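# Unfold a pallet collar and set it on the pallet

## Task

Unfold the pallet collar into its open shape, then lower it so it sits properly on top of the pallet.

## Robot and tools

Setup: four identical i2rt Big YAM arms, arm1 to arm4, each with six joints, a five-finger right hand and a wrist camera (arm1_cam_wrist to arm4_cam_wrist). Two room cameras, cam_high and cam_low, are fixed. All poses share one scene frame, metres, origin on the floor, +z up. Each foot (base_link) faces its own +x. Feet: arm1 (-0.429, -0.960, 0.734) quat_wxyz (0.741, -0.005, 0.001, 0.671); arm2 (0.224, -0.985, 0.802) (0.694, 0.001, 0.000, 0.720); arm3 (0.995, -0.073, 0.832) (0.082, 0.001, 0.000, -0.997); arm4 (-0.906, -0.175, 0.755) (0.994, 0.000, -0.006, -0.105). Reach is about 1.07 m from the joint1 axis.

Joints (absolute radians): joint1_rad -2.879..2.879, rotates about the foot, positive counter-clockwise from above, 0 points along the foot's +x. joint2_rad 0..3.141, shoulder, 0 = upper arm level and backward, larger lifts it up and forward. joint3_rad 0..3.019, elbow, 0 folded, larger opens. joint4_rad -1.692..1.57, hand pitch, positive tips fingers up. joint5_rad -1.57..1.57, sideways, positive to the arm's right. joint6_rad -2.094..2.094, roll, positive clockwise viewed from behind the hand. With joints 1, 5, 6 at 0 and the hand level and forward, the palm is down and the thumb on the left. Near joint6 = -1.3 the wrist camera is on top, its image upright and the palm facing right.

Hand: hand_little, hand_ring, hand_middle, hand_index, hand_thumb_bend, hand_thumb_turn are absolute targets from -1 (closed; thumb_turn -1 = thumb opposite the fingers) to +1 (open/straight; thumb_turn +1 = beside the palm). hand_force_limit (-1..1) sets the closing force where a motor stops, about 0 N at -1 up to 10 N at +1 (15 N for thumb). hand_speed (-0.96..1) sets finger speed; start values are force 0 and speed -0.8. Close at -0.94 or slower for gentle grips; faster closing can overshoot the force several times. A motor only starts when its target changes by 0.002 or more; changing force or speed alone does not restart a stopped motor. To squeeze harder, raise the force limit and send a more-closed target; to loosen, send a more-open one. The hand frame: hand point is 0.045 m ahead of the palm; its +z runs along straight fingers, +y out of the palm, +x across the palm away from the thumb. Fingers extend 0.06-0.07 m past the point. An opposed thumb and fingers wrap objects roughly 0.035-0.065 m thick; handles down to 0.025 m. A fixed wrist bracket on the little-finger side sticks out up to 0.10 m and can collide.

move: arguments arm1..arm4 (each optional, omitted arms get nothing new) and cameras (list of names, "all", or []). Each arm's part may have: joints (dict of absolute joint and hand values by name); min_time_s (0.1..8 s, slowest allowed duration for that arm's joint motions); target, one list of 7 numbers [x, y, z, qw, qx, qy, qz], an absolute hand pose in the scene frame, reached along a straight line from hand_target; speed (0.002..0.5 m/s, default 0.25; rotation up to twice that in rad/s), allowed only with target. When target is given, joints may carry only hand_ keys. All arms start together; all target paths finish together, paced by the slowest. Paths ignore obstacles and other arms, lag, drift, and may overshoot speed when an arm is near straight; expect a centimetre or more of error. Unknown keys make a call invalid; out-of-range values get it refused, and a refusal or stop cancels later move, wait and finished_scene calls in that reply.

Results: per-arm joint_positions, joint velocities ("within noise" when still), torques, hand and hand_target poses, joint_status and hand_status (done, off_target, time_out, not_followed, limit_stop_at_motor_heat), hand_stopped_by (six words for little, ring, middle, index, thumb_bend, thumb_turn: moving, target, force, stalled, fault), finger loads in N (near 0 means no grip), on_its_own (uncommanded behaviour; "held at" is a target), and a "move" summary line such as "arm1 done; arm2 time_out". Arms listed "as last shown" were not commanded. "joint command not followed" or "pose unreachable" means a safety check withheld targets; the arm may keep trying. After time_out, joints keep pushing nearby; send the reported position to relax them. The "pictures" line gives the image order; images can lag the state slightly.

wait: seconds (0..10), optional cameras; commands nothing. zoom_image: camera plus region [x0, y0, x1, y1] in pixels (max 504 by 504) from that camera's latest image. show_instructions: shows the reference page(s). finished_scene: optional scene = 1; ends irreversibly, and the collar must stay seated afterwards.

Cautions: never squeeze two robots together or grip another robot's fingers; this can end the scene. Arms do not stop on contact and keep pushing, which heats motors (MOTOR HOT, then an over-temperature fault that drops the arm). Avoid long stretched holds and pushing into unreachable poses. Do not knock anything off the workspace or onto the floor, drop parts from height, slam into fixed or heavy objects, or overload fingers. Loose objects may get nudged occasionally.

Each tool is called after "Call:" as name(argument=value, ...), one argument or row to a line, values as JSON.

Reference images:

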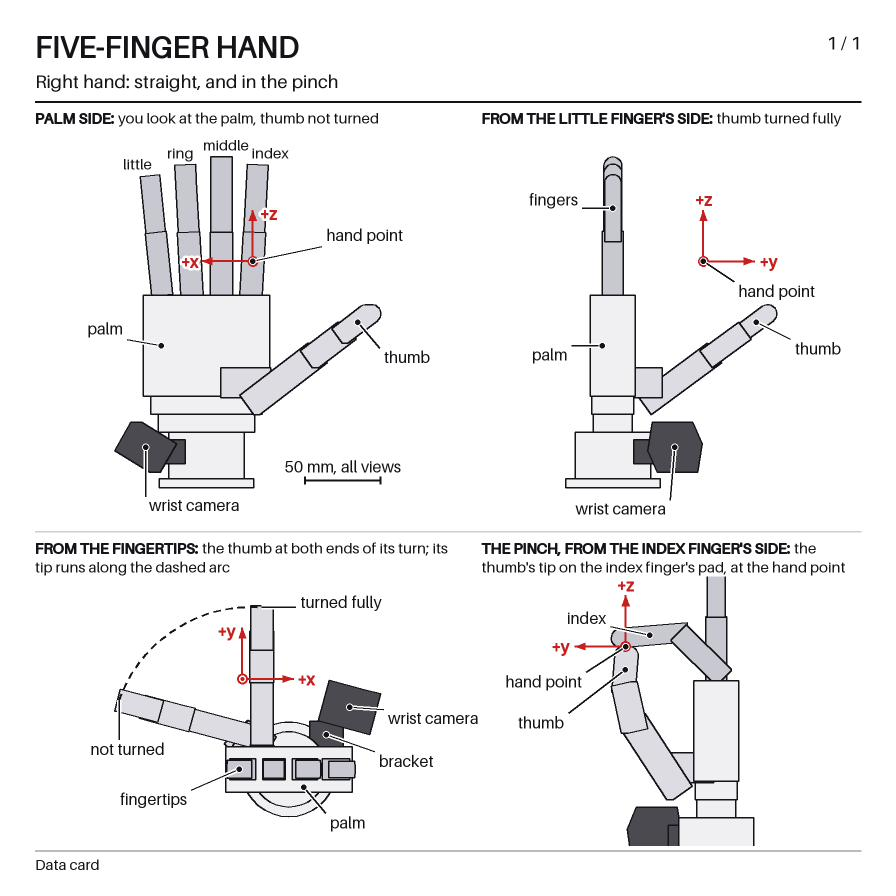

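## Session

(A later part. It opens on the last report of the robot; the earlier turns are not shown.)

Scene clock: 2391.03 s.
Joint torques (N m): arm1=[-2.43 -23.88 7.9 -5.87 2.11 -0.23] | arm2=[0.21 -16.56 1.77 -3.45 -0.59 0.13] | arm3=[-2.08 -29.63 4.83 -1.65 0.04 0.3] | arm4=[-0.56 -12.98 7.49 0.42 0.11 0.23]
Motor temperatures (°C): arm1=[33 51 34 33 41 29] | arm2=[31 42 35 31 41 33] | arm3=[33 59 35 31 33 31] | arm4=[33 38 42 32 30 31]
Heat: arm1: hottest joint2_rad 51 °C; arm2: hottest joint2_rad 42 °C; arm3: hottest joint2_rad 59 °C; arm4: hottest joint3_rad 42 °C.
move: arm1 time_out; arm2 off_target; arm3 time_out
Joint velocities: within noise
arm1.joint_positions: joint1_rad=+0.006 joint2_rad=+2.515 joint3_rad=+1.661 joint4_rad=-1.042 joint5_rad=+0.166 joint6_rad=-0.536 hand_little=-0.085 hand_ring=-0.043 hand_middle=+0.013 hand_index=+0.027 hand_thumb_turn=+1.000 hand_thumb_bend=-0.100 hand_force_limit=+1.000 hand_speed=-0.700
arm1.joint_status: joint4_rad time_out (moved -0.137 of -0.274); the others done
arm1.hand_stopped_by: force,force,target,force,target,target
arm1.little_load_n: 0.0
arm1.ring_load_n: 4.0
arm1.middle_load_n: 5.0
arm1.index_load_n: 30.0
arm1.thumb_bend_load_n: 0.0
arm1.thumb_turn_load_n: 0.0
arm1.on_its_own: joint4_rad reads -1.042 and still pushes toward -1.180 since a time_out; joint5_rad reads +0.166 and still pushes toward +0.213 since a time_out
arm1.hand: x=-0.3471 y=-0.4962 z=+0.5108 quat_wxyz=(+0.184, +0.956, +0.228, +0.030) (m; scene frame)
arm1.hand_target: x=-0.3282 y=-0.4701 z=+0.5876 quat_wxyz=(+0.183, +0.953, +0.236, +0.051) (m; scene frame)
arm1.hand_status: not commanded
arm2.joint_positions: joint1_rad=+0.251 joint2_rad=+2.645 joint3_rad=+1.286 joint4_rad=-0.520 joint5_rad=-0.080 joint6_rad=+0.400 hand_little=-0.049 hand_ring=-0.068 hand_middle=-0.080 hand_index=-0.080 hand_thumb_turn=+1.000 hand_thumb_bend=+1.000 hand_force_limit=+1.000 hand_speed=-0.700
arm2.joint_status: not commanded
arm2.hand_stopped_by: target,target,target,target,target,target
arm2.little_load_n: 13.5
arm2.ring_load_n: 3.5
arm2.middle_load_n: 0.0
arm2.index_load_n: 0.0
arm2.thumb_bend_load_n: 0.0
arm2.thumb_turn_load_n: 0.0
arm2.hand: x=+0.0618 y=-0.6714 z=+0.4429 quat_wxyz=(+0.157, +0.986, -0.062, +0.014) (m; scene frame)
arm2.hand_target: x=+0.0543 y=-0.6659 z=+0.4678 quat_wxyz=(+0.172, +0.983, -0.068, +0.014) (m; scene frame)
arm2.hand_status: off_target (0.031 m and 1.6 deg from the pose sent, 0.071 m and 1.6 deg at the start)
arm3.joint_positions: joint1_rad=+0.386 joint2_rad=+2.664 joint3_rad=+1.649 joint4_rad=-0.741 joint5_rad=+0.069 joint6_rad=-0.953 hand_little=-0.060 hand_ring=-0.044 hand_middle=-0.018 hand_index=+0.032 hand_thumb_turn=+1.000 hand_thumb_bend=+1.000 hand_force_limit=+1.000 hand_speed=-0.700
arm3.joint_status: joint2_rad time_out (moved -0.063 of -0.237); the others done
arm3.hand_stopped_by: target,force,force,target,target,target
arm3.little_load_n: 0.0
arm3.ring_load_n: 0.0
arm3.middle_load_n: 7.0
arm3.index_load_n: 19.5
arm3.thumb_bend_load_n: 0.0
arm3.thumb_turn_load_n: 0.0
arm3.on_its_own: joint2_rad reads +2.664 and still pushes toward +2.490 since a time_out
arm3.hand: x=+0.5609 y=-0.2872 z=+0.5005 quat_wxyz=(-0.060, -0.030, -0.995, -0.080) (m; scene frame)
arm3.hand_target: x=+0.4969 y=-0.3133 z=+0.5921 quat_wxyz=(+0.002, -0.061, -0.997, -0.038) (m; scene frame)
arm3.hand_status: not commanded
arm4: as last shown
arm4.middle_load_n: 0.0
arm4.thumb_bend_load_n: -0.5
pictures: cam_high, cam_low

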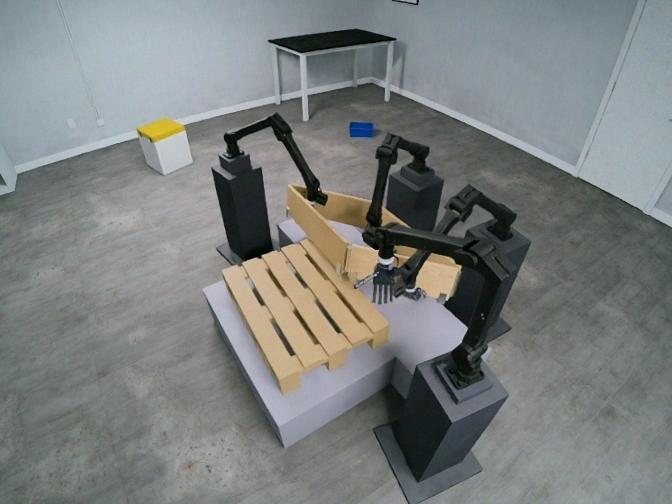

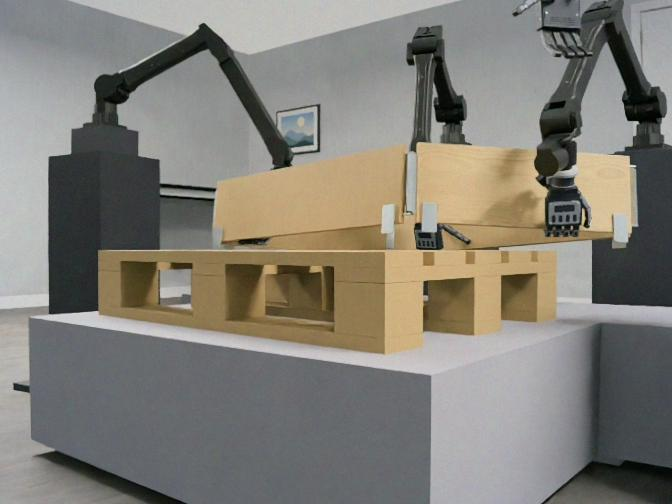

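Call:
move(
  arm1={"joints": {"joint2_rad": 2.529, "joint3_rad": 1.808, "joint4_rad": -1.154, "hand_index": 0.06, "hand_ring": -0.07, "hand_little": -0.12, "hand_middle": -0.01}, "min_time_s": 2.5},
  arm2={"target": [0.0519, -0.6450, 0.4900, 0.1679, 0.9826, -0.0690, 0.0120], "speed": 0.03, "joints": {"hand_little": -0.03, "hand_middle": -0.12, "hand_index": -0.14}},
  arm3={"joints": {"joint2_rad": 2.506, "joint3_rad": 1.610, "joint4_rad": -0.712, "hand_index": 0.05, "hand_middle": -0.04, "hand_ring": -0.08, "hand_little": -0.1}, "min_time_s": 2.5},
  cameras=["cam_low", "cam_high"],
)

Scene clock: 2403.10 s.
Joint torques (N m): arm1=[-2.43 -23.12 8.13 -4.38 2.11 -0.2] | arm2=[-0.15 -19.37 1.65 -4.08 -1.04 0.07] | arm3=[0.09 -27.16 4.11 -1.37 0.76 0.35] | arm4=[-0.56 -13.1 7.5 0.43 0.11 0.22]
Motor temperatures (°C): arm1=[33 50 35 33 42 29] | arm2=[31 42 35 31 41 33] | arm3=[33 57 35 31 33 31] | arm4=[33 38 42 32 30 31]
Heat: arm1: hottest joint2_rad 50 °C; arm2: hottest joint2_rad 42 °C; arm3: hottest joint2_rad 57 °C; arm4: hottest joint3_rad 42 °C.
move: arm1 time_out; arm2 off_target; arm3 time_out
Joint velocities: within noise
arm1.joint_positions: joint1_rad=+0.006 joint2_rad=+2.618 joint3_rad=+1.750 joint4_rad=-1.055 joint5_rad=+0.166 joint6_rad=-0.536 hand_little=-0.120 hand_ring=-0.065 hand_middle=-0.005 hand_index=+0.061 hand_thumb_turn=+1.000 hand_thumb_bend=-0.100 hand_force_limit=+1.000 hand_speed=-0.700
arm1.joint_status: joint4_rad time_out (moved -0.012 of -0.112); the others done
arm1.hand_stopped_by: target,force,force,target,target,target
arm1.little_load_n: 0.5
arm1.ring_load_n: 10.5
arm1.middle_load_n: 11.0
arm1.index_load_n: 3.0
arm1.thumb_bend_load_n: 0.0
arm1.thumb_turn_load_n: 0.0
arm1.on_its_own: joint4_rad reads -1.055 and still pushes toward -1.154 since a time_out; joint5_rad reads +0.166 and still pushes toward +0.213 since a time_out
arm1.hand: x=-0.3464 y=-0.4912 z=+0.4749 quat_wxyz=(+0.196, +0.953, +0.229, +0.025) (m; scene frame)
arm1.hand_target: x=-0.3263 y=-0.4546 z=+0.5403 quat_wxyz=(+0.182, +0.953, +0.236, +0.052) (m; scene frame)
arm1.hand_status: not commanded
arm2.joint_positions: joint1_rad=+0.246 joint2_rad=+2.645 joint3_rad=+1.315 joint4_rad=-0.553 joint5_rad=-0.065 joint6_rad=+0.407 hand_little=-0.029 hand_ring=-0.068 hand_middle=-0.118 hand_index=-0.139 hand_thumb_turn=+1.000 hand_thumb_bend=+1.000 hand_force_limit=+1.000 hand_speed=-0.700
arm2.joint_status: all done
arm2.hand_stopped_by: target,target,target,target,target,target
arm2.little_load_n: 0.5
arm2.ring_load_n: 3.0
arm2.middle_load_n: 9.5
arm2.index_load_n: 6.5
arm2.thumb_bend_load_n: 0.0
arm2.thumb_turn_load_n: 0.0
arm2.hand: x=+0.0630 y=-0.6605 z=+0.4449 quat_wxyz=(+0.157, +0.985, -0.066, +0.022) (m; scene frame)
arm2.hand_target: x=+0.0524 y=-0.6450 z=+0.4861 quat_wxyz=(+0.166, +0.983, -0.072, +0.013) (m; scene frame)
arm2.hand_status: off_target (0.049 m and 1.8 deg from the pose sent, 0.055 m and 1.6 deg at the start)
arm3.joint_positions: joint1_rad=+0.374 joint2_rad=+2.656 joint3_rad=+1.603 joint4_rad=-0.680 joint5_rad=+0.044 joint6_rad=-0.959 hand_little=-0.100 hand_ring=-0.078 hand_middle=-0.031 hand_index=+0.051 hand_thumb_turn=+1.000 hand_thumb_bend=+1.000 hand_force_limit=+1.000 hand_speed=-0.700
arm3.joint_status: joint2_rad time_out (moved -0.008 of -0.158); the others done
arm3.hand_stopped_by: target,target,force,target,target,target
arm3.little_load_n: 0.0
arm3.ring_load_n: 14.0
arm3.middle_load_n: 13.5
arm3.index_load_n: 0.0
arm3.thumb_bend_load_n: 0.0
arm3.thumb_turn_load_n: 0.0
arm3.on_its_own: joint2_rad reads +2.656 and still pushes toward +2.506 since a time_out; joint6_rad reads -0.959 and still pushes toward -0.920 since a time_out
arm3.hand: x=+0.5671 y=-0.2817 z=+0.4924 quat_wxyz=(-0.057, -0.034, -0.996, -0.063) (m; scene frame)
arm3.hand_target: x=+0.5121 y=-0.3052 z=+0.5698 quat_wxyz=(+0.001, -0.061, -0.997, -0.038) (m; scene frame)
arm3.hand_status: not commanded
arm4: as last shown
arm4.thumb_bend_load_n: 0.0
pictures: cam_high, cam_low

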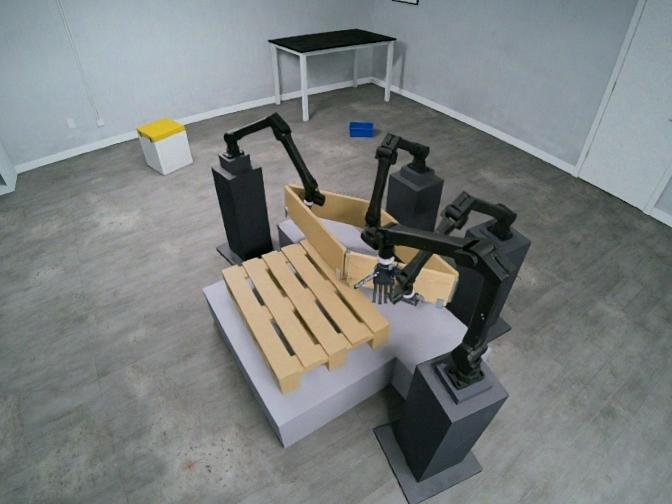

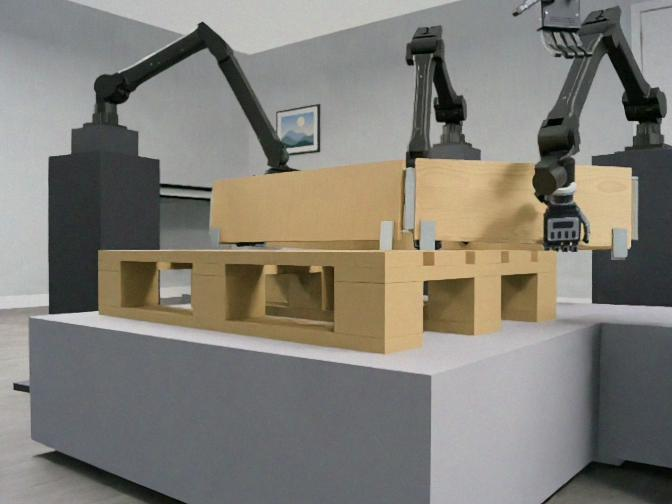

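Call:
move(
  arm1={"joints": {"joint1_rad": -0.061, "joint2_rad": 2.652, "joint3_rad": 2.092, "joint4_rad": -1.315, "joint6_rad": -0.637}, "min_time_s": 4},
  arm2={"target": [0.1020, -0.5750, 0.5080, 0.1679, 0.9826, -0.0690, 0.0120], "speed": 0.025},
  arm3={"joints": {"joint1_rad": 0.259, "joint2_rad": 2.463, "joint3_rad": 1.389, "joint4_rad": -0.534, "joint6_rad": -1.022}, "min_time_s": 4},
  cameras=["cam_low", "cam_high"],
)

Scene clock: 2419.83 s.
Joint torques (N m): arm1=[-2.78 -23.88 9.87 -3.6 1.64 -0.27] | arm2=[-0.79 -20.37 4.7 -4.72 -0.57 -0.3] | arm3=[-1.08 -24.94 2.7 -1.06 0.81 0.1] | arm4=[-0.73 -13.22 7.49 0.42 0.11 0.22]
Motor temperatures (°C): arm1=[33 50 36 33 42 29] | arm2=[31 42 35 31 40 33] | arm3=[33 56 34 31 34 31] | arm4=[33 38 42 32 30 31]
Heat: arm1: hottest joint2_rad 50 °C; arm2: hottest joint2_rad 42 °C; arm3: hottest joint2_rad 56 °C; arm4: hottest joint3_rad 42 °C.
move: arm1 time_out; arm2 off_target; arm3 done
Joint velocities: within noise
arm1.joint_positions: joint1_rad=-0.044 joint2_rad=+2.731 joint3_rad=+2.019 joint4_rad=-1.237 joint5_rad=+0.177 joint6_rad=-0.609 hand_little=-0.120 hand_ring=-0.065 hand_middle=-0.005 hand_index=+0.061 hand_thumb_turn=+1.000 hand_thumb_bend=-0.100 hand_force_limit=+1.000 hand_speed=-0.700
arm1.joint_status: joint4_rad time_out (moved -0.183 of -0.260); the others done
arm1.hand_stopped_by: target,force,force,target,target,target
arm1.little_load_n: 0.0
arm1.ring_load_n: 3.5
arm1.middle_load_n: 10.0
arm1.index_load_n: 8.5
arm1.thumb_bend_load_n: 0.0
arm1.thumb_turn_load_n: 0.0
arm1.on_its_own: joint4_rad reads -1.237 and still pushes toward -1.315 since a time_out; joint5_rad reads +0.177 and still pushes toward +0.213 since a time_out
arm1.hand: x=-0.3087 y=-0.4482 z=+0.4798 quat_wxyz=(+0.211, +0.947, +0.241, +0.013) (m; scene frame)
arm1.hand_target: x=-0.2853 y=-0.4074 z=+0.5469 quat_wxyz=(+0.185, +0.950, +0.248, +0.039) (m; scene frame)
arm1.hand_status: not commanded
arm2.joint_positions: joint1_rad=+0.131 joint2_rad=+2.663 joint3_rad=+1.467 joint4_rad=-0.701 joint5_rad=-0.037 joint6_rad=+0.321 hand_little=-0.029 hand_ring=-0.068 hand_middle=-0.118 hand_index=-0.139 hand_thumb_turn=+1.000 hand_thumb_bend=+1.000 hand_force_limit=+1.000 hand_speed=-0.700
arm2.joint_status: not commanded
arm2.hand_stopped_by: target,target,target,target,target,target
arm2.little_load_n: 0.0
arm2.ring_load_n: 1.0
arm2.middle_load_n: 9.0
arm2.index_load_n: 9.5
arm2.thumb_bend_load_n: 0.0
arm2.thumb_turn_load_n: 0.0
arm2.hand: x=+0.1031 y=-0.6005 z=+0.4550 quat_wxyz=(+0.161, +0.984, -0.078, +0.021) (m; scene frame)
arm2.hand_target: x=+0.1009 y=-0.5771 z=+0.5028 quat_wxyz=(+0.167, +0.983, -0.070, +0.012) (m; scene frame)
arm2.hand_status: off_target (0.059 m and 1.7 deg from the pose sent, 0.113 m and 1.8 deg at the start)
arm3.joint_positions: joint1_rad=+0.271 joint2_rad=+2.598 joint3_rad=+1.387 joint4_rad=-0.514 joint5_rad=+0.044 joint6_rad=-1.030 hand_little=-0.100 hand_ring=-0.078 hand_middle=-0.031 hand_index=+0.051 hand_thumb_turn=+1.000 hand_thumb_bend=+1.000 hand_force_limit=+1.000 hand_speed=-0.700
arm3.joint_status: all done
arm3.hand_stopped_by: target,target,force,target,target,target
arm3.little_load_n: 0.0
arm3.ring_load_n: 11.5
arm3.middle_load_n: 12.5
arm3.index_load_n: 0.0
arm3.thumb_bend_load_n: 0.0
arm3.thumb_turn_load_n: 0.0
arm3.hand: x=+0.5984 y=-0.2085 z=+0.4871 quat_wxyz=(-0.059, -0.050, -0.995, -0.056) (m; scene frame)
arm3.hand_target: x=+0.5439 y=-0.2234 z=+0.5470 quat_wxyz=(-0.003, -0.062, -0.997, -0.038) (m; scene frame)
arm3.hand_status: not commanded
arm4.joint_positions: joint1_rad=+0.293 joint2_rad=+1.597 joint3_rad=+1.202 joint4_rad=-1.194 joint5_rad=-0.004 joint6_rad=+0.781 hand_little=+0.320 hand_ring=+0.320 hand_middle=+0.320 hand_index=+0.320 hand_thumb_turn=+1.000 hand_thumb_bend=+1.000 hand_force_limit=+0.950 hand_speed=+0.200
arm4.joint_status: not commanded
arm4.hand_stopped_by: target,target,target,target,target,target
arm4.little_load_n: 0.0
arm4.ring_load_n: 0.0
arm4.middle_load_n: 0.0
arm4.index_load_n: 0.0
arm4.thumb_bend_load_n: 0.0
arm4.thumb_turn_load_n: 0.0
arm4.hand: x=-0.4873 y=-0.0751 z=+0.8526 quat_wxyz=(+0.003, +0.422, -0.907, -0.001) (m; scene frame)
arm4.hand_target: x=-0.4848 y=-0.0739 z=+0.8557 quat_wxyz=(-0.007, +0.417, -0.909, +0.004) (m; scene frame)
arm4.hand_status: not commanded
pictures: cam_high, cam_low

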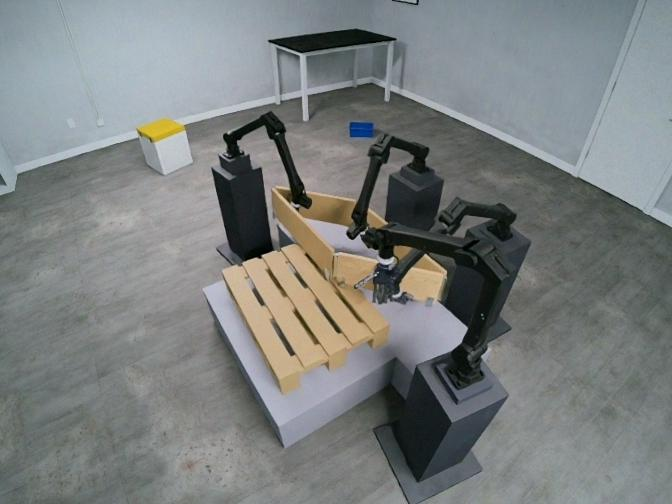

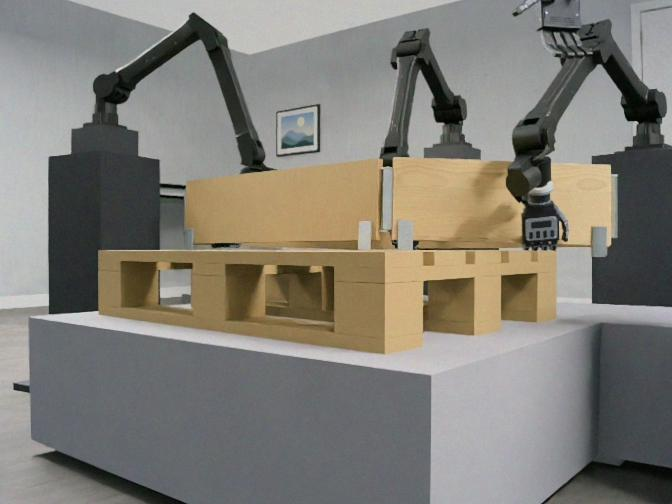

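Call:
zoom_image(
  camera="cam_high",
  region=[250, 170, 460, 330],
)

Scaled by 2.400 from the camera's 672x504 image, which has a finer 960x720 frame.

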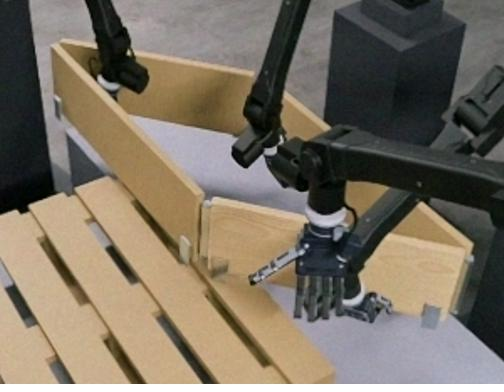

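Call:
move(
  arm1={"target": [-0.3013, -0.3344, 0.5370, 0.1631, 0.9254, 0.3368, 0.0594], "speed": 0.03},
  arm2={"target": [0.1009, -0.5200, 0.5080, 0.1649, 0.9854, -0.0430, -0.0072], "speed": 0.03},
  arm3={"target": [0.4910, -0.0835, 0.5470, 0.0052, 0.0739, 0.9948, 0.0696], "speed": 0.03},
  cameras=["cam_low", "cam_high"],
)

Call:
zoom_image(
  camera="cam_high",
  region=[250, 150, 460, 330],
)

Scene clock: 2462.77 s.
Joint torques (N m): arm1=[-0.5 -24 11.34 -2.25 1.59 -0.37] | arm2=[0.26 -21.6 6.22 -5.03 -1.47 -0.46] | arm3=[-1.44 -22.07 6.65 -2 1.03 0.1] | arm4=[-0.5 -13.04 7.47 0.46 0.11 0.22]
Motor temperatures (°C): arm1=[33 53 38 32 42 29] | arm2=[31 44 36 31 40 33] | arm3=[33 51 34 31 34 31] | arm4=[33 38 42 32 30 31]
Heat: arm1: hottest joint2_rad 53 °C; arm2: hottest joint2_rad 44 °C; arm3: hottest joint2_rad 51 °C; arm4: hottest joint3_rad 42 °C.
move: arm1 off_target; arm2 off_target; arm3 off_target
Joint velocities: within noise
arm1.joint_positions: joint1_rad=-0.002 joint2_rad=+2.885 joint3_rad=+2.336 joint4_rad=-1.363 joint5_rad=+0.207 joint6_rad=-0.723 hand_little=-0.120 hand_ring=-0.066 hand_middle=-0.005 hand_index=+0.061 hand_thumb_turn=+1.000 hand_thumb_bend=-0.100 hand_force_limit=+1.000 hand_speed=-0.700
arm1.joint_status: not commanded
arm1.hand_stopped_by: target,force,force,target,target,target
arm1.little_load_n: 0.0
arm1.ring_load_n: 0.5
arm1.middle_load_n: 7.0
arm1.index_load_n: 12.0
arm1.thumb_bend_load_n: 0.0
arm1.thumb_turn_load_n: 0.0
arm1.hand: x=-0.3120 y=-0.3883 z=+0.4679 quat_wxyz=(+0.200, +0.927, +0.316, +0.027) (m; scene frame)
arm1.hand_target: x=-0.3031 y=-0.3388 z=+0.5353 quat_wxyz=(+0.161, +0.926, +0.337, +0.061) (m; scene frame)
arm1.hand_status: off_target (0.088 m and 6.1 deg from the pose sent, 0.128 m and 13.6 deg at the start)
arm2.joint_positions: joint1_rad=+0.096 joint2_rad=+2.740 joint3_rad=+1.675 joint4_rad=-0.813 joint5_rad=-0.034 joint6_rad=+0.261 hand_little=-0.029 hand_ring=-0.069 hand_middle=-0.118 hand_index=-0.139 hand_thumb_turn=+1.000 hand_thumb_bend=+1.000 hand_force_limit=+1.000 hand_speed=-0.700
arm2.joint_status: not commanded
arm2.hand_stopped_by: target,target,target,target,target,target
arm2.little_load_n: 0.0
arm2.ring_load_n: 0.5
arm2.middle_load_n: 5.5
arm2.index_load_n: 11.5
arm2.thumb_bend_load_n: 0.0
arm2.thumb_turn_load_n: 0.0
arm2.hand: x=+0.1129 y=-0.5413 z=+0.4461 quat_wxyz=(+0.152, +0.986, -0.066, +0.013) (m; scene frame)
arm2.hand_target: x=+0.1019 y=-0.5196 z=+0.5025 quat_wxyz=(+0.161, +0.986, -0.044, -0.007) (m; scene frame)
arm2.hand_status: off_target (0.067 m and 3.8 deg from the pose sent, 0.096 m and 5.2 deg at the start)
arm3.joint_positions: joint1_rad=+0.038 joint2_rad=+2.598 joint3_rad=+1.396 joint4_rad=-0.517 joint5_rad=+0.107 joint6_rad=-1.269 hand_little=-0.100 hand_ring=-0.078 hand_middle=-0.031 hand_index=+0.051 hand_thumb_turn=+1.000 hand_thumb_bend=+1.000 hand_force_limit=+1.000 hand_speed=-0.700
arm3.joint_status: not commanded
arm3.hand_stopped_by: target,target,force,target,target,target
arm3.little_load_n: 0.0
arm3.ring_load_n: 10.0
arm3.middle_load_n: 12.0
arm3.index_load_n: 0.0
arm3.thumb_bend_load_n: 0.0
arm3.thumb_turn_load_n: 0.0
arm3.hand: x=+0.5576 y=-0.0921 z=+0.4908 quat_wxyz=(-0.060, -0.045, -0.995, -0.071) (m; scene frame)
arm3.hand_target: x=+0.4949 y=-0.0844 z=+0.5446 quat_wxyz=(-0.005, -0.074, -0.995, -0.070) (m; scene frame)
arm3.hand_status: off_target (0.088 m and 7.1 deg from the pose sent, 0.175 m and 6.9 deg at the start)
arm4: as last shown
pictures: cam_high, cam_low

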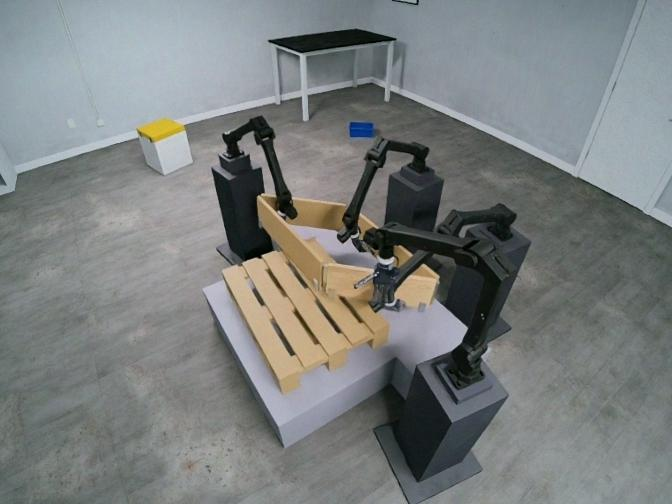

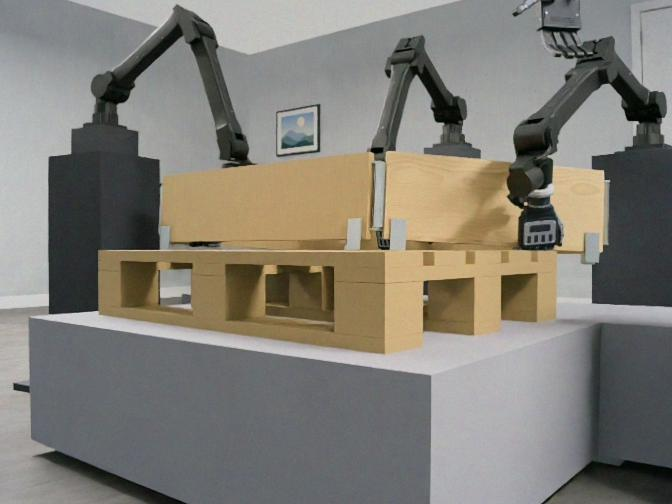

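Scaled by 2.400 from the camera's 672x504 image, which has a finer 960x720 frame.

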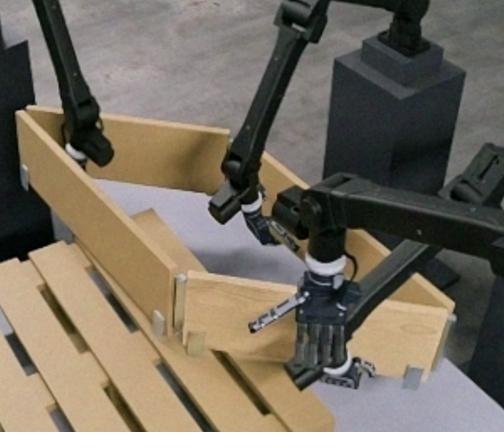

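Call:
move(
  arm1={"target": [-0.3285, -0.2560, 0.5410, 0.1262, 0.8975, 0.4185, 0.0588], "speed": 0.03},
  arm2={"target": [0.1020, -0.4766, 0.5080, 0.1649, 0.9850, -0.0500, -0.0080], "speed": 0.03},
  arm3={"target": [0.4190, 0.0005, 0.5400, 0.0061, 0.0869, 0.9938, 0.0695], "speed": 0.03},
  cameras=["cam_low", "cam_high", "arm1_cam_wrist", "arm2_cam_wrist", "arm3_cam_wrist"],
)

Call:
zoom_image(
  camera="cam_high",
  region=[230, 150, 440, 330],
)

Scene clock: 2479.27 s.
Joint torques (N m): arm1=[0.73 -24.94 13.6 0.27 0.67 -0.76] | arm2=[0.62 -23.59 8.2 -5.59 -1.19 -0.22] | arm3=[-3.96 -23.41 9.37 -1.48 0.79 0.11] | arm4=[-0.62 -13.1 7.5 0.44 0.12 0.22]
Motor temperatures (°C): arm1=[33 52 41 32 41 29] | arm2=[31 45 37 31 40 33] | arm3=[33 51 35 31 34 31] | arm4=[33 38 42 32 30 31]
Heat: arm1: hottest joint2_rad 52 °C; arm2: hottest joint2_rad 45 °C; arm3: hottest joint2_rad 51 °C; arm4: hottest joint3_rad 42 °C.
move: arm1 off_target; arm2 off_target; arm3 off_target
Joint velocities: arm1=[within noise] | arm2=[within noise] | arm3=[within noise] | arm4=[-0.044 -0.005 -0.002 0.002 0.051 -0.022]
arm1.joint_positions: joint1_rad=+0.029 joint2_rad=+3.112 joint3_rad=+2.816 joint4_rad=-1.616 joint5_rad=+0.207 joint6_rad=-0.826 hand_little=-0.120 hand_ring=-0.066 hand_middle=-0.005 hand_index=+0.061 hand_thumb_turn=+1.000 hand_thumb_bend=-0.100 hand_force_limit=+1.000 hand_speed=-0.700
arm1.joint_status: not commanded
arm1.hand_stopped_by: target,force,force,target,target,target
arm1.little_load_n: 0.0
arm1.ring_load_n: 0.0
arm1.middle_load_n: 3.0
arm1.index_load_n: 15.5
arm1.thumb_bend_load_n: 0.0
arm1.thumb_turn_load_n: 0.0
arm1.hand: x=-0.3204 y=-0.3466 z=+0.4689 quat_wxyz=(+0.201, +0.904, +0.377, +0.020) (m; scene frame)
arm1.hand_target: x=-0.3243 y=-0.2799 z=+0.5381 quat_wxyz=(+0.120, +0.899, +0.417, +0.064) (m; scene frame)
arm1.hand_status: off_target (0.116 m and 10.8 deg from the pose sent, 0.152 m and 15.3 deg at the start; pose on its path clipped on 43 of 129 steps; a joint's target at an end of its range on 28 of 129 steps)
arm2.joint_positions: joint1_rad=+0.079 joint2_rad=+2.834 joint3_rad=+1.846 joint4_rad=-0.911 joint5_rad=-0.042 joint6_rad=+0.236 hand_little=-0.029 hand_ring=-0.069 hand_middle=-0.118 hand_index=-0.139 hand_thumb_turn=+1.000 hand_thumb_bend=+1.000 hand_force_limit=+1.000 hand_speed=-0.700
arm2.joint_status: not commanded
arm2.hand_stopped_by: target,target,target,target,target,target
arm2.little_load_n: 0.5
arm2.ring_load_n: 1.0
arm2.middle_load_n: 7.5
arm2.index_load_n: 9.0
arm2.thumb_bend_load_n: 0.0
arm2.thumb_turn_load_n: 0.0
arm2.hand: x=+0.1172 y=-0.5143 z=+0.4293 quat_wxyz=(+0.164, +0.985, -0.063, +0.008) (m; scene frame)
arm2.hand_target: x=+0.1026 y=-0.4790 z=+0.5003 quat_wxyz=(+0.163, +0.985, -0.051, -0.008) (m; scene frame)
arm2.hand_status: off_target (0.089 m and 2.3 deg from the pose sent, 0.090 m and 3.3 deg at the start)
arm3.joint_positions: joint1_rad=-0.103 joint2_rad=+2.693 joint3_rad=+1.594 joint4_rad=-0.622 joint5_rad=+0.119 joint6_rad=-1.381 hand_little=-0.100 hand_ring=-0.079 hand_middle=-0.031 hand_index=+0.051 hand_thumb_turn=+1.000 hand_thumb_bend=+1.000 hand_force_limit=+1.000 hand_speed=-0.700
arm3.joint_status: not commanded
arm3.hand_stopped_by: target,target,force,target,target,target
arm3.little_load_n: 0.0
arm3.ring_load_n: 4.5
arm3.middle_load_n: 14.5
arm3.index_load_n: 0.0
arm3.thumb_bend_load_n: 0.0
arm3.thumb_turn_load_n: 0.5
arm3.hand: x=+0.5062 y=-0.0263 z=+0.4727 quat_wxyz=(-0.068, -0.059, -0.994, -0.069) (m; scene frame)
arm3.hand_target: x=+0.4338 y=-0.0030 z=+0.5322 quat_wxyz=(-0.005, -0.088, -0.994, -0.070) (m; scene frame)
arm3.hand_status: off_target (0.113 m and 7.8 deg from the pose sent, 0.174 m and 7.8 deg at the start; pose on its path clipped on 43 of 129 steps)
arm4: as last shown
pictures: arm1_cam_wrist, arm2_cam_wrist, arm3_cam_wrist, cam_high, cam_low

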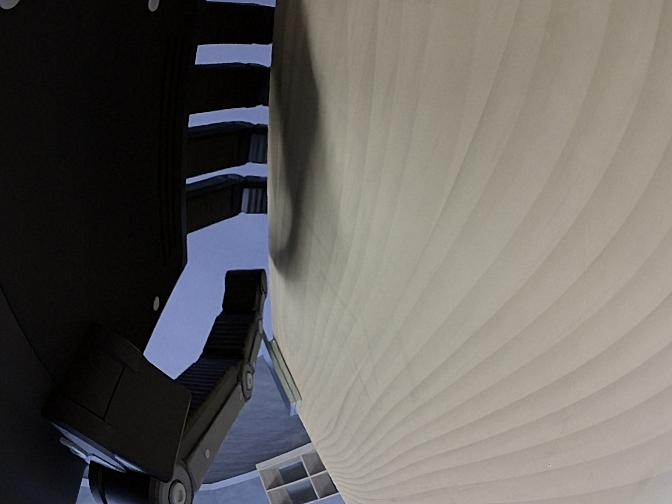

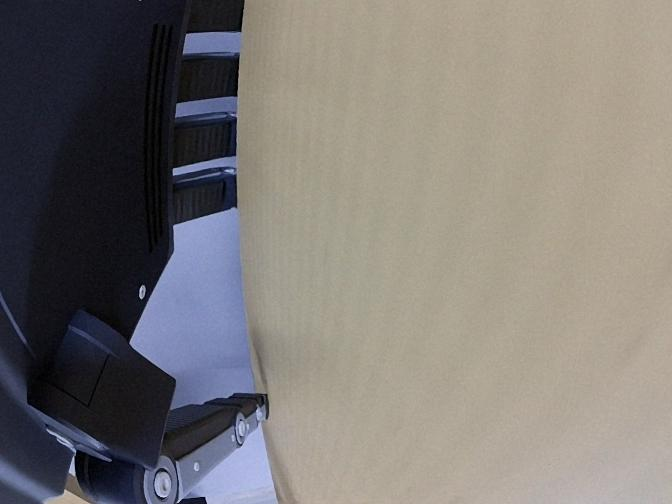

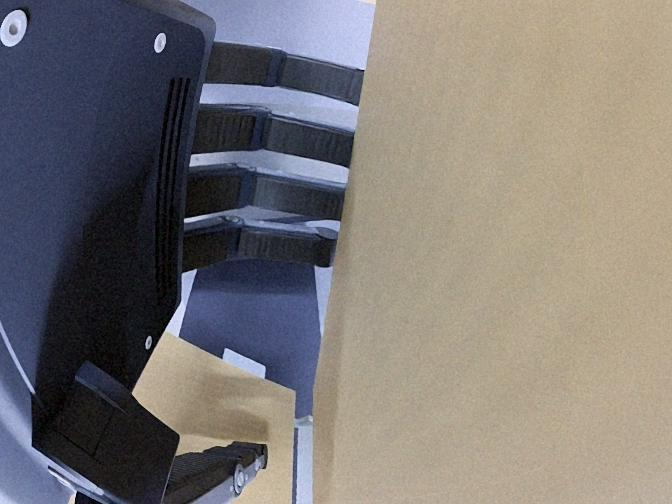

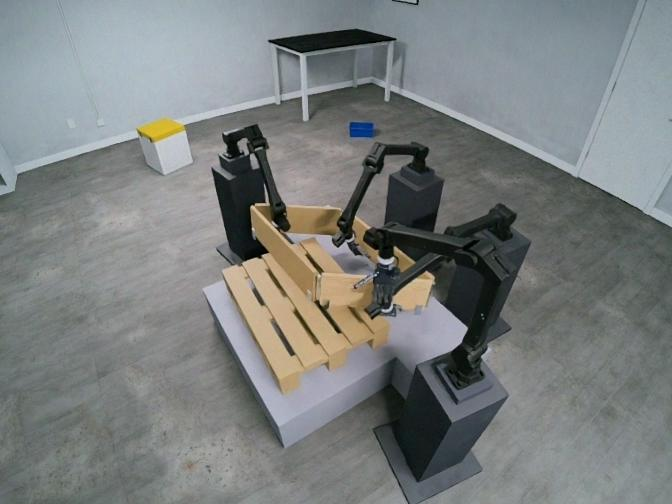

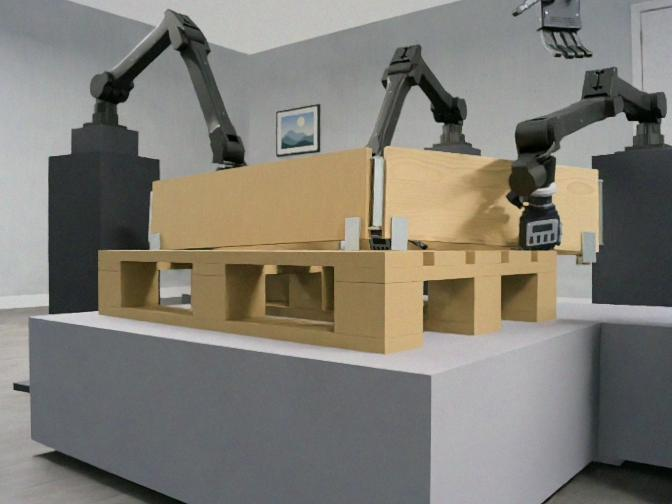

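Scaled by 2.400 from the camera's 672x504 image, which has a finer 960x720 frame.

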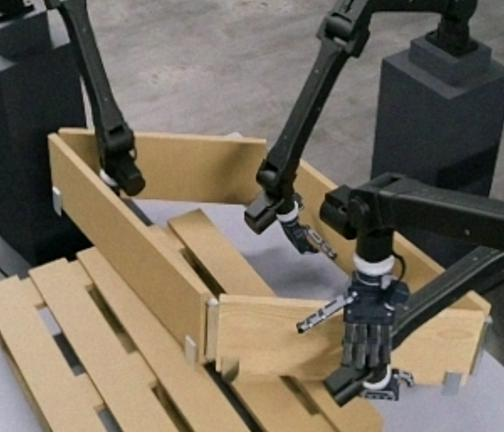

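Call:
move(
  cameras=["all"],
)

Scene clock: 2495.23 s.
Joint torques (N m): arm1=[0.85 -25 13.59 0.25 0.67 -0.76] | arm2=[0.62 -23.53 8.18 -5.57 -1.19 -0.22] | arm3=[-2.78 -23 9.4 -1.83 0.79 0.03] | arm4=[-0.56 -13.1 7.49 0.42 0.12 0.22]
Motor temperatures (°C): arm1=[33 50 43 32 40 30] | arm2=[31 44 37 32 40 33] | arm3=[33 54 36 31 34 31] | arm4=[33 38 42 32 30 31]
Heat: arm1: hottest joint2_rad 50 °C; arm2: hottest joint2_rad 44 °C; arm3: hottest joint2_rad 54 °C; arm4: hottest joint3_rad 42 °C.
Joint velocities: within noise
arm1.joint_positions: joint1_rad=+0.029 joint2_rad=+3.112 joint3_rad=+2.816 joint4_rad=-1.616 joint5_rad=+0.207 joint6_rad=-0.826 hand_little=-0.120 hand_ring=-0.066 hand_middle=-0.005 hand_index=+0.061 hand_thumb_turn=+1.000 hand_thumb_bend=-0.100 hand_force_limit=+1.000 hand_speed=-0.700
arm1.joint_status: not commanded
arm1.hand_stopped_by: target,force,force,target,target,target
arm1.little_load_n: 0.0
arm1.ring_load_n: 0.0
arm1.middle_load_n: 3.0
arm1.index_load_n: 15.5
arm1.thumb_bend_load_n: 0.0
arm1.thumb_turn_load_n: 0.0
arm1.hand: x=-0.3204 y=-0.3466 z=+0.4689 quat_wxyz=(+0.201, +0.904, +0.377, +0.020) (m; scene frame)
arm1.hand_target: x=-0.3243 y=-0.2799 z=+0.5381 quat_wxyz=(+0.120, +0.899, +0.417, +0.064) (m; scene frame)
arm1.hand_status: off_target (0.116 m and 10.8 deg from the pose sent, 0.152 m and 15.3 deg at the start; pose on its path clipped on 43 of 129 steps; a joint's target at an end of its range on 28 of 129 steps)
arm2.joint_positions: joint1_rad=+0.079 joint2_rad=+2.834 joint3_rad=+1.846 joint4_rad=-0.911 joint5_rad=-0.042 joint6_rad=+0.236 hand_little=-0.029 hand_ring=-0.069 hand_middle=-0.118 hand_index=-0.139 hand_thumb_turn=+1.000 hand_thumb_bend=+1.000 hand_force_limit=+1.000 hand_speed=-0.700
arm2.joint_status: not commanded
arm2.hand_stopped_by: target,target,target,target,target,target
arm2.little_load_n: 0.5
arm2.ring_load_n: 1.0
arm2.middle_load_n: 8.0
arm2.index_load_n: 9.0
arm2.thumb_bend_load_n: 0.0
arm2.thumb_turn_load_n: 0.0
arm2.hand: x=+0.1172 y=-0.5143 z=+0.4293 quat_wxyz=(+0.164, +0.985, -0.063, +0.008) (m; scene frame)
arm2.hand_target: x=+0.1026 y=-0.4790 z=+0.5003 quat_wxyz=(+0.163, +0.985, -0.051, -0.008) (m; scene frame)
arm2.hand_status: off_target (0.089 m and 2.3 deg from the pose sent, 0.090 m and 3.3 deg at the start)
arm3.joint_positions: joint1_rad=-0.103 joint2_rad=+2.693 joint3_rad=+1.594 joint4_rad=-0.622 joint5_rad=+0.119 joint6_rad=-1.381 hand_little=-0.100 hand_ring=-0.079 hand_middle=-0.031 hand_index=+0.051 hand_thumb_turn=+1.000 hand_thumb_bend=+1.000 hand_force_limit=+1.000 hand_speed=-0.700
arm3.joint_status: not commanded
arm3.hand_stopped_by: target,target,force,target,target,target
arm3.little_load_n: 0.0
arm3.ring_load_n: 4.5
arm3.middle_load_n: 15.0
arm3.index_load_n: 0.0
arm3.thumb_bend_load_n: 0.0
arm3.thumb_turn_load_n: 0.0
arm3.hand: x=+0.5062 y=-0.0263 z=+0.4727 quat_wxyz=(-0.068, -0.059, -0.994, -0.069) (m; scene frame)
arm3.hand_target: x=+0.4338 y=-0.0030 z=+0.5322 quat_wxyz=(-0.005, -0.088, -0.994, -0.070) (m; scene frame)
arm3.hand_status: off_target (0.113 m and 7.8 deg from the pose sent, 0.174 m and 7.8 deg at the start; pose on its path clipped on 43 of 129 steps)
arm4.joint_positions: joint1_rad=+0.293 joint2_rad=+1.597 joint3_rad=+1.202 joint4_rad=-1.194 joint5_rad=-0.004 joint6_rad=+0.781 hand_little=+0.320 hand_ring=+0.320 hand_middle=+0.320 hand_index=+0.320 hand_thumb_turn=+1.000 hand_thumb_bend=+1.000 hand_force_limit=+0.950 hand_speed=+0.200
arm4.joint_status: not commanded
arm4.hand_stopped_by: target,target,target,target,target,target
arm4.little_load_n: 0.0
arm4.ring_load_n: 0.0
arm4.middle_load_n: 0.0
arm4.index_load_n: 0.0
arm4.thumb_bend_load_n: -0.5
arm4.thumb_turn_load_n: 0.0
arm4.hand: x=-0.4873 y=-0.0751 z=+0.8526 quat_wxyz=(+0.003, +0.422, -0.907, -0.001) (m; scene frame)
arm4.hand_target: x=-0.4848 y=-0.0739 z=+0.8557 quat_wxyz=(-0.007, +0.417, -0.909, +0.004) (m; scene frame)
arm4.hand_status: not commanded
pictures: arm1_cam_wrist, arm2_cam_wrist, arm3_cam_wrist, arm4_cam_wrist, cam_high, cam_low

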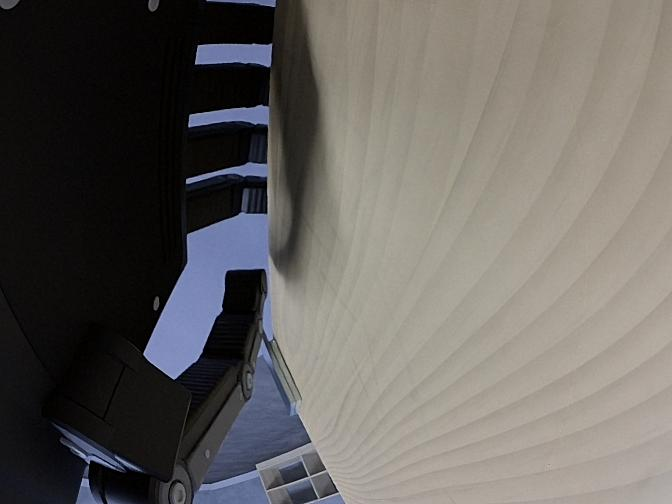

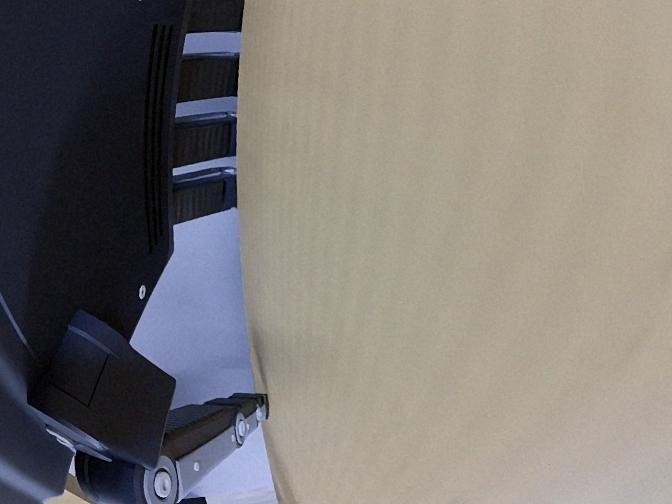

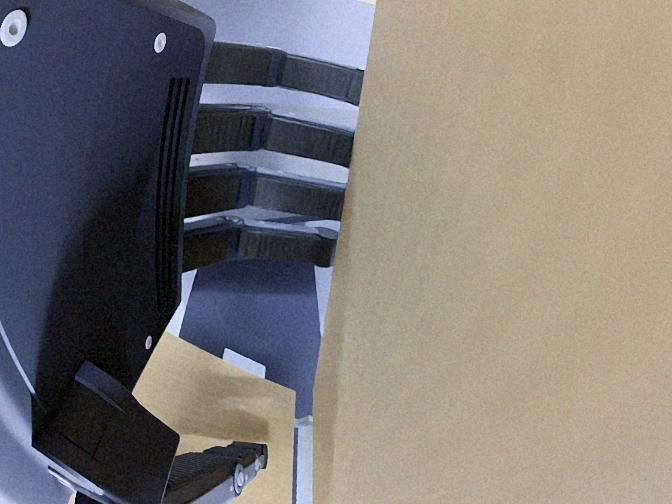

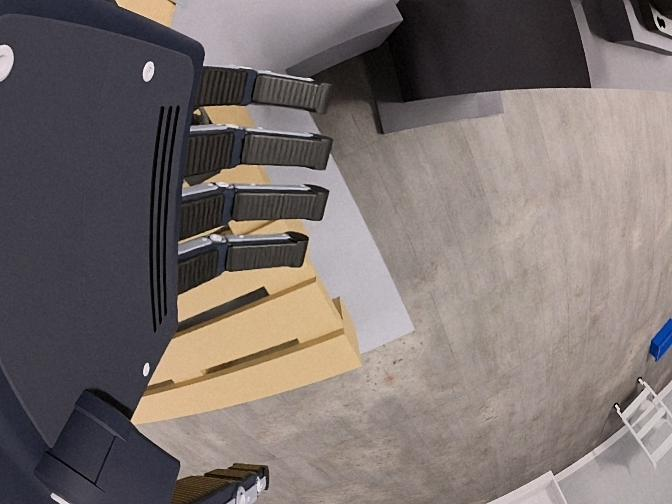

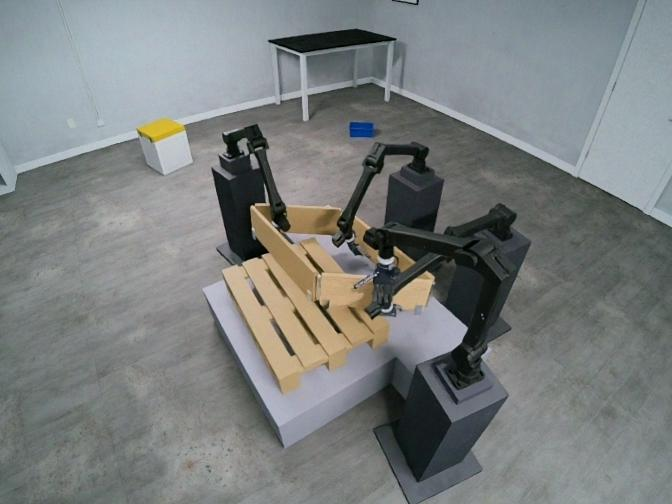

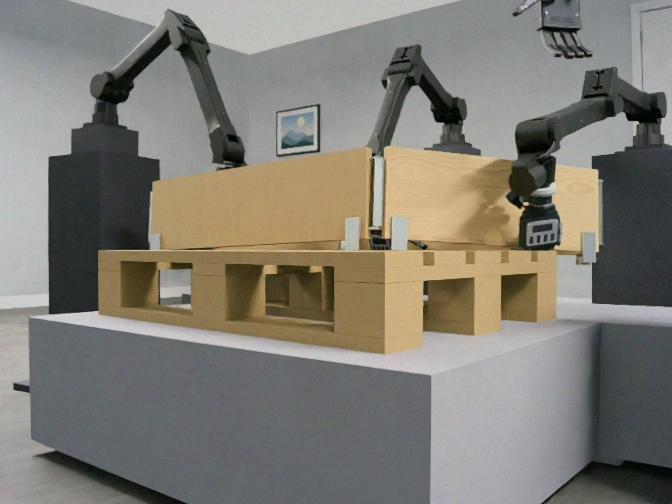

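Call:
zoom_image(
  camera="cam_high",
  region=[200, 180, 460, 400],
)

Call:
zoom_image(
  camera="cam_low",
  region=[80, 130, 640, 370],
)

Scaled by 1.938 from the camera's 672x504 image, which has a finer 960x720 frame.

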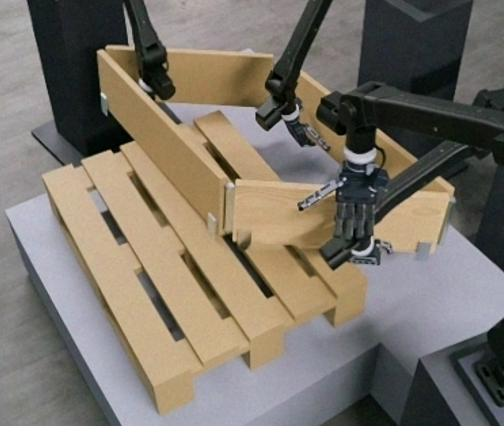

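Region (80, 130, 640, 370) is 560x240 pixels. A region can be at most 504 by 504 pixels.

Call:
move(
  arm1={"target": [-0.3243, -0.2850, 0.5060, 0.120, 0.899, 0.417, 0.064], "speed": 0.03},
  arm3={"target": [0.4338, -0.003, 0.520, -0.005, -0.088, -0.994, -0.070], "speed": 0.03},
  cameras=["cam_high", "cam_low", "arm4_cam_wrist"],
)

Call:
zoom_image(
  camera="cam_low",
  region=[90, 130, 480, 370],
)

Scene clock: 2529.43 s.
Joint torques (N m): arm1=[0.91 -25.17 8.49 2.18 0.67 -0.52] | arm2=[0.85 -24.12 7.64 -5.57 -1.23 -0.19] | arm3=[-2.9 -22.83 8.95 -0.98 0.85 0.12] | arm4=[-0.62 -12.98 7.49 0.43 0.11 0.22]
Motor temperatures (°C): arm1=[33 49 46 32 39 30] | arm2=[31 44 37 32 40 33] | arm3=[33 55 37 31 34 31] | arm4=[33 38 42 32 30 31]
Heat: arm1: hottest joint2_rad 49 °C; arm2: hottest joint2_rad 44 °C; arm3: hottest joint2_rad 55 °C; arm4: hottest joint3_rad 42 °C.
move: arm1 off_target; arm3 off_target
Joint velocities: within noise
arm1.joint_positions: joint1_rad=+0.029 joint2_rad=+3.058 joint3_rad=+2.695 joint4_rad=-1.535 joint5_rad=+0.210 joint6_rad=-0.846 hand_little=-0.120 hand_ring=-0.066 hand_middle=-0.006 hand_index=+0.061 hand_thumb_turn=+1.000 hand_thumb_bend=-0.100 hand_force_limit=+1.000 hand_speed=-0.700
arm1.joint_status: not commanded
arm1.hand_stopped_by: target,force,force,target,target,target
arm1.little_load_n: 0.0
arm1.ring_load_n: 0.0
arm1.middle_load_n: 0.5
arm1.index_load_n: 9.5
arm1.thumb_bend_load_n: 0.0
arm1.thumb_turn_load_n: 0.0
arm1.hand: x=-0.3188 y=-0.3490 z=+0.4634 quat_wxyz=(+0.196, +0.901, +0.386, +0.022) (m; scene frame)
arm1.hand_target: x=-0.3249 y=-0.2901 z=+0.5103 quat_wxyz=(+0.124, +0.899, +0.416, +0.064) (m; scene frame)
arm1.hand_status: off_target (0.077 m and 10.6 deg from the pose sent, 0.072 m and 11.6 deg at the start)
arm2, arm4: as last shown
arm2.joint_positions: joint1_rad=+0.076 joint2_rad=+2.843 joint3_rad=+1.850 joint4_rad=-0.911 joint5_rad=-0.041 joint6_rad=+0.233 hand_little=-0.029 hand_ring=-0.069 hand_middle=-0.118 hand_index=-0.139 hand_thumb_turn=+1.000 hand_thumb_bend=+1.000 hand_force_limit=+1.000 hand_speed=-0.700
arm2.little_load_n: 1.0
arm2.index_load_n: 9.5
arm2.hand: x=+0.1194 y=-0.5161 z=+0.4254 quat_wxyz=(+0.166, +0.984, -0.063, +0.008) (m; scene frame)
arm2.hand_target: x=+0.1029 y=-0.4794 z=+0.5002 quat_wxyz=(+0.163, +0.985, -0.051, -0.008) (m; scene frame)
arm3.joint_positions: joint1_rad=-0.103 joint2_rad=+2.696 joint3_rad=+1.595 joint4_rad=-0.622 joint5_rad=+0.119 joint6_rad=-1.386 hand_little=-0.100 hand_ring=-0.079 hand_middle=-0.031 hand_index=+0.051 hand_thumb_turn=+1.000 hand_thumb_bend=+1.000 hand_force_limit=+1.000 hand_speed=-0.700
arm3.joint_status: not commanded
arm3.hand_stopped_by: target,target,force,target,target,target
arm3.little_load_n: 0.0
arm3.ring_load_n: 4.0
arm3.middle_load_n: 13.5
arm3.index_load_n: 0.0
arm3.thumb_bend_load_n: 0.0
arm3.thumb_turn_load_n: 0.0
arm3.hand: x=+0.5065 y=-0.0260 z=+0.4714 quat_wxyz=(-0.069, -0.057, -0.994, -0.069) (m; scene frame)
arm3.hand_target: x=+0.4386 y=-0.0026 z=+0.5211 quat_wxyz=(-0.005, -0.088, -0.994, -0.071) (m; scene frame)
arm3.hand_status: off_target (0.090 m and 8.2 deg from the pose sent, 0.090 m and 8.0 deg at the start)
pictures: arm4_cam_wrist, cam_high, cam_low

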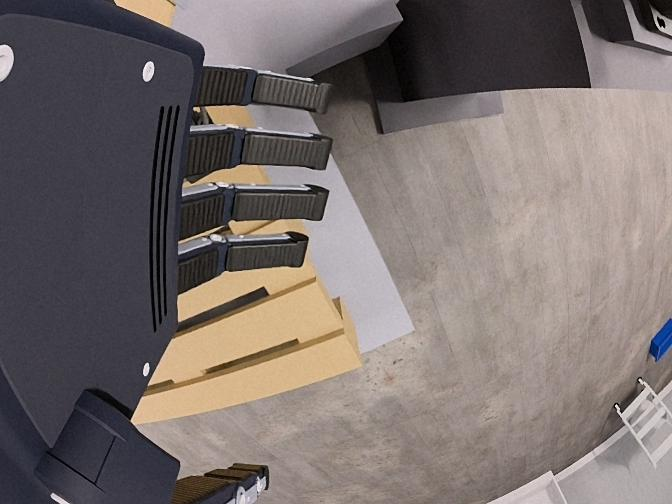

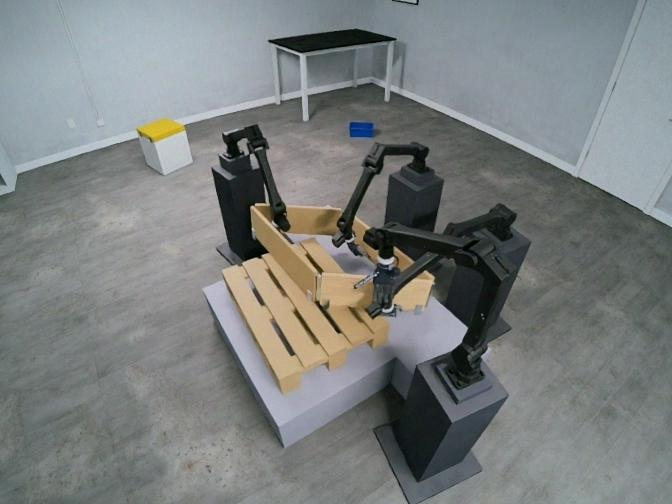

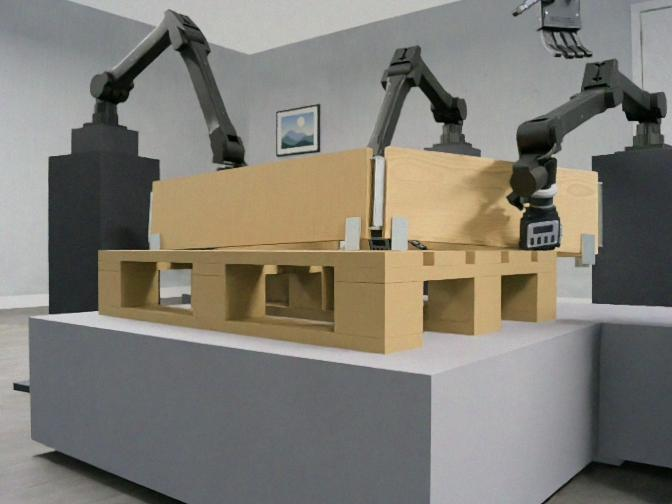

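Scaled by 1.292 from the camera's 672x504 image, which has a finer 960x720 frame.

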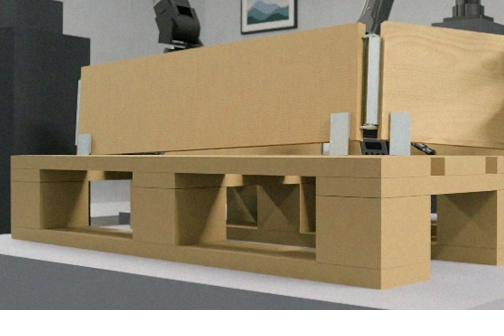

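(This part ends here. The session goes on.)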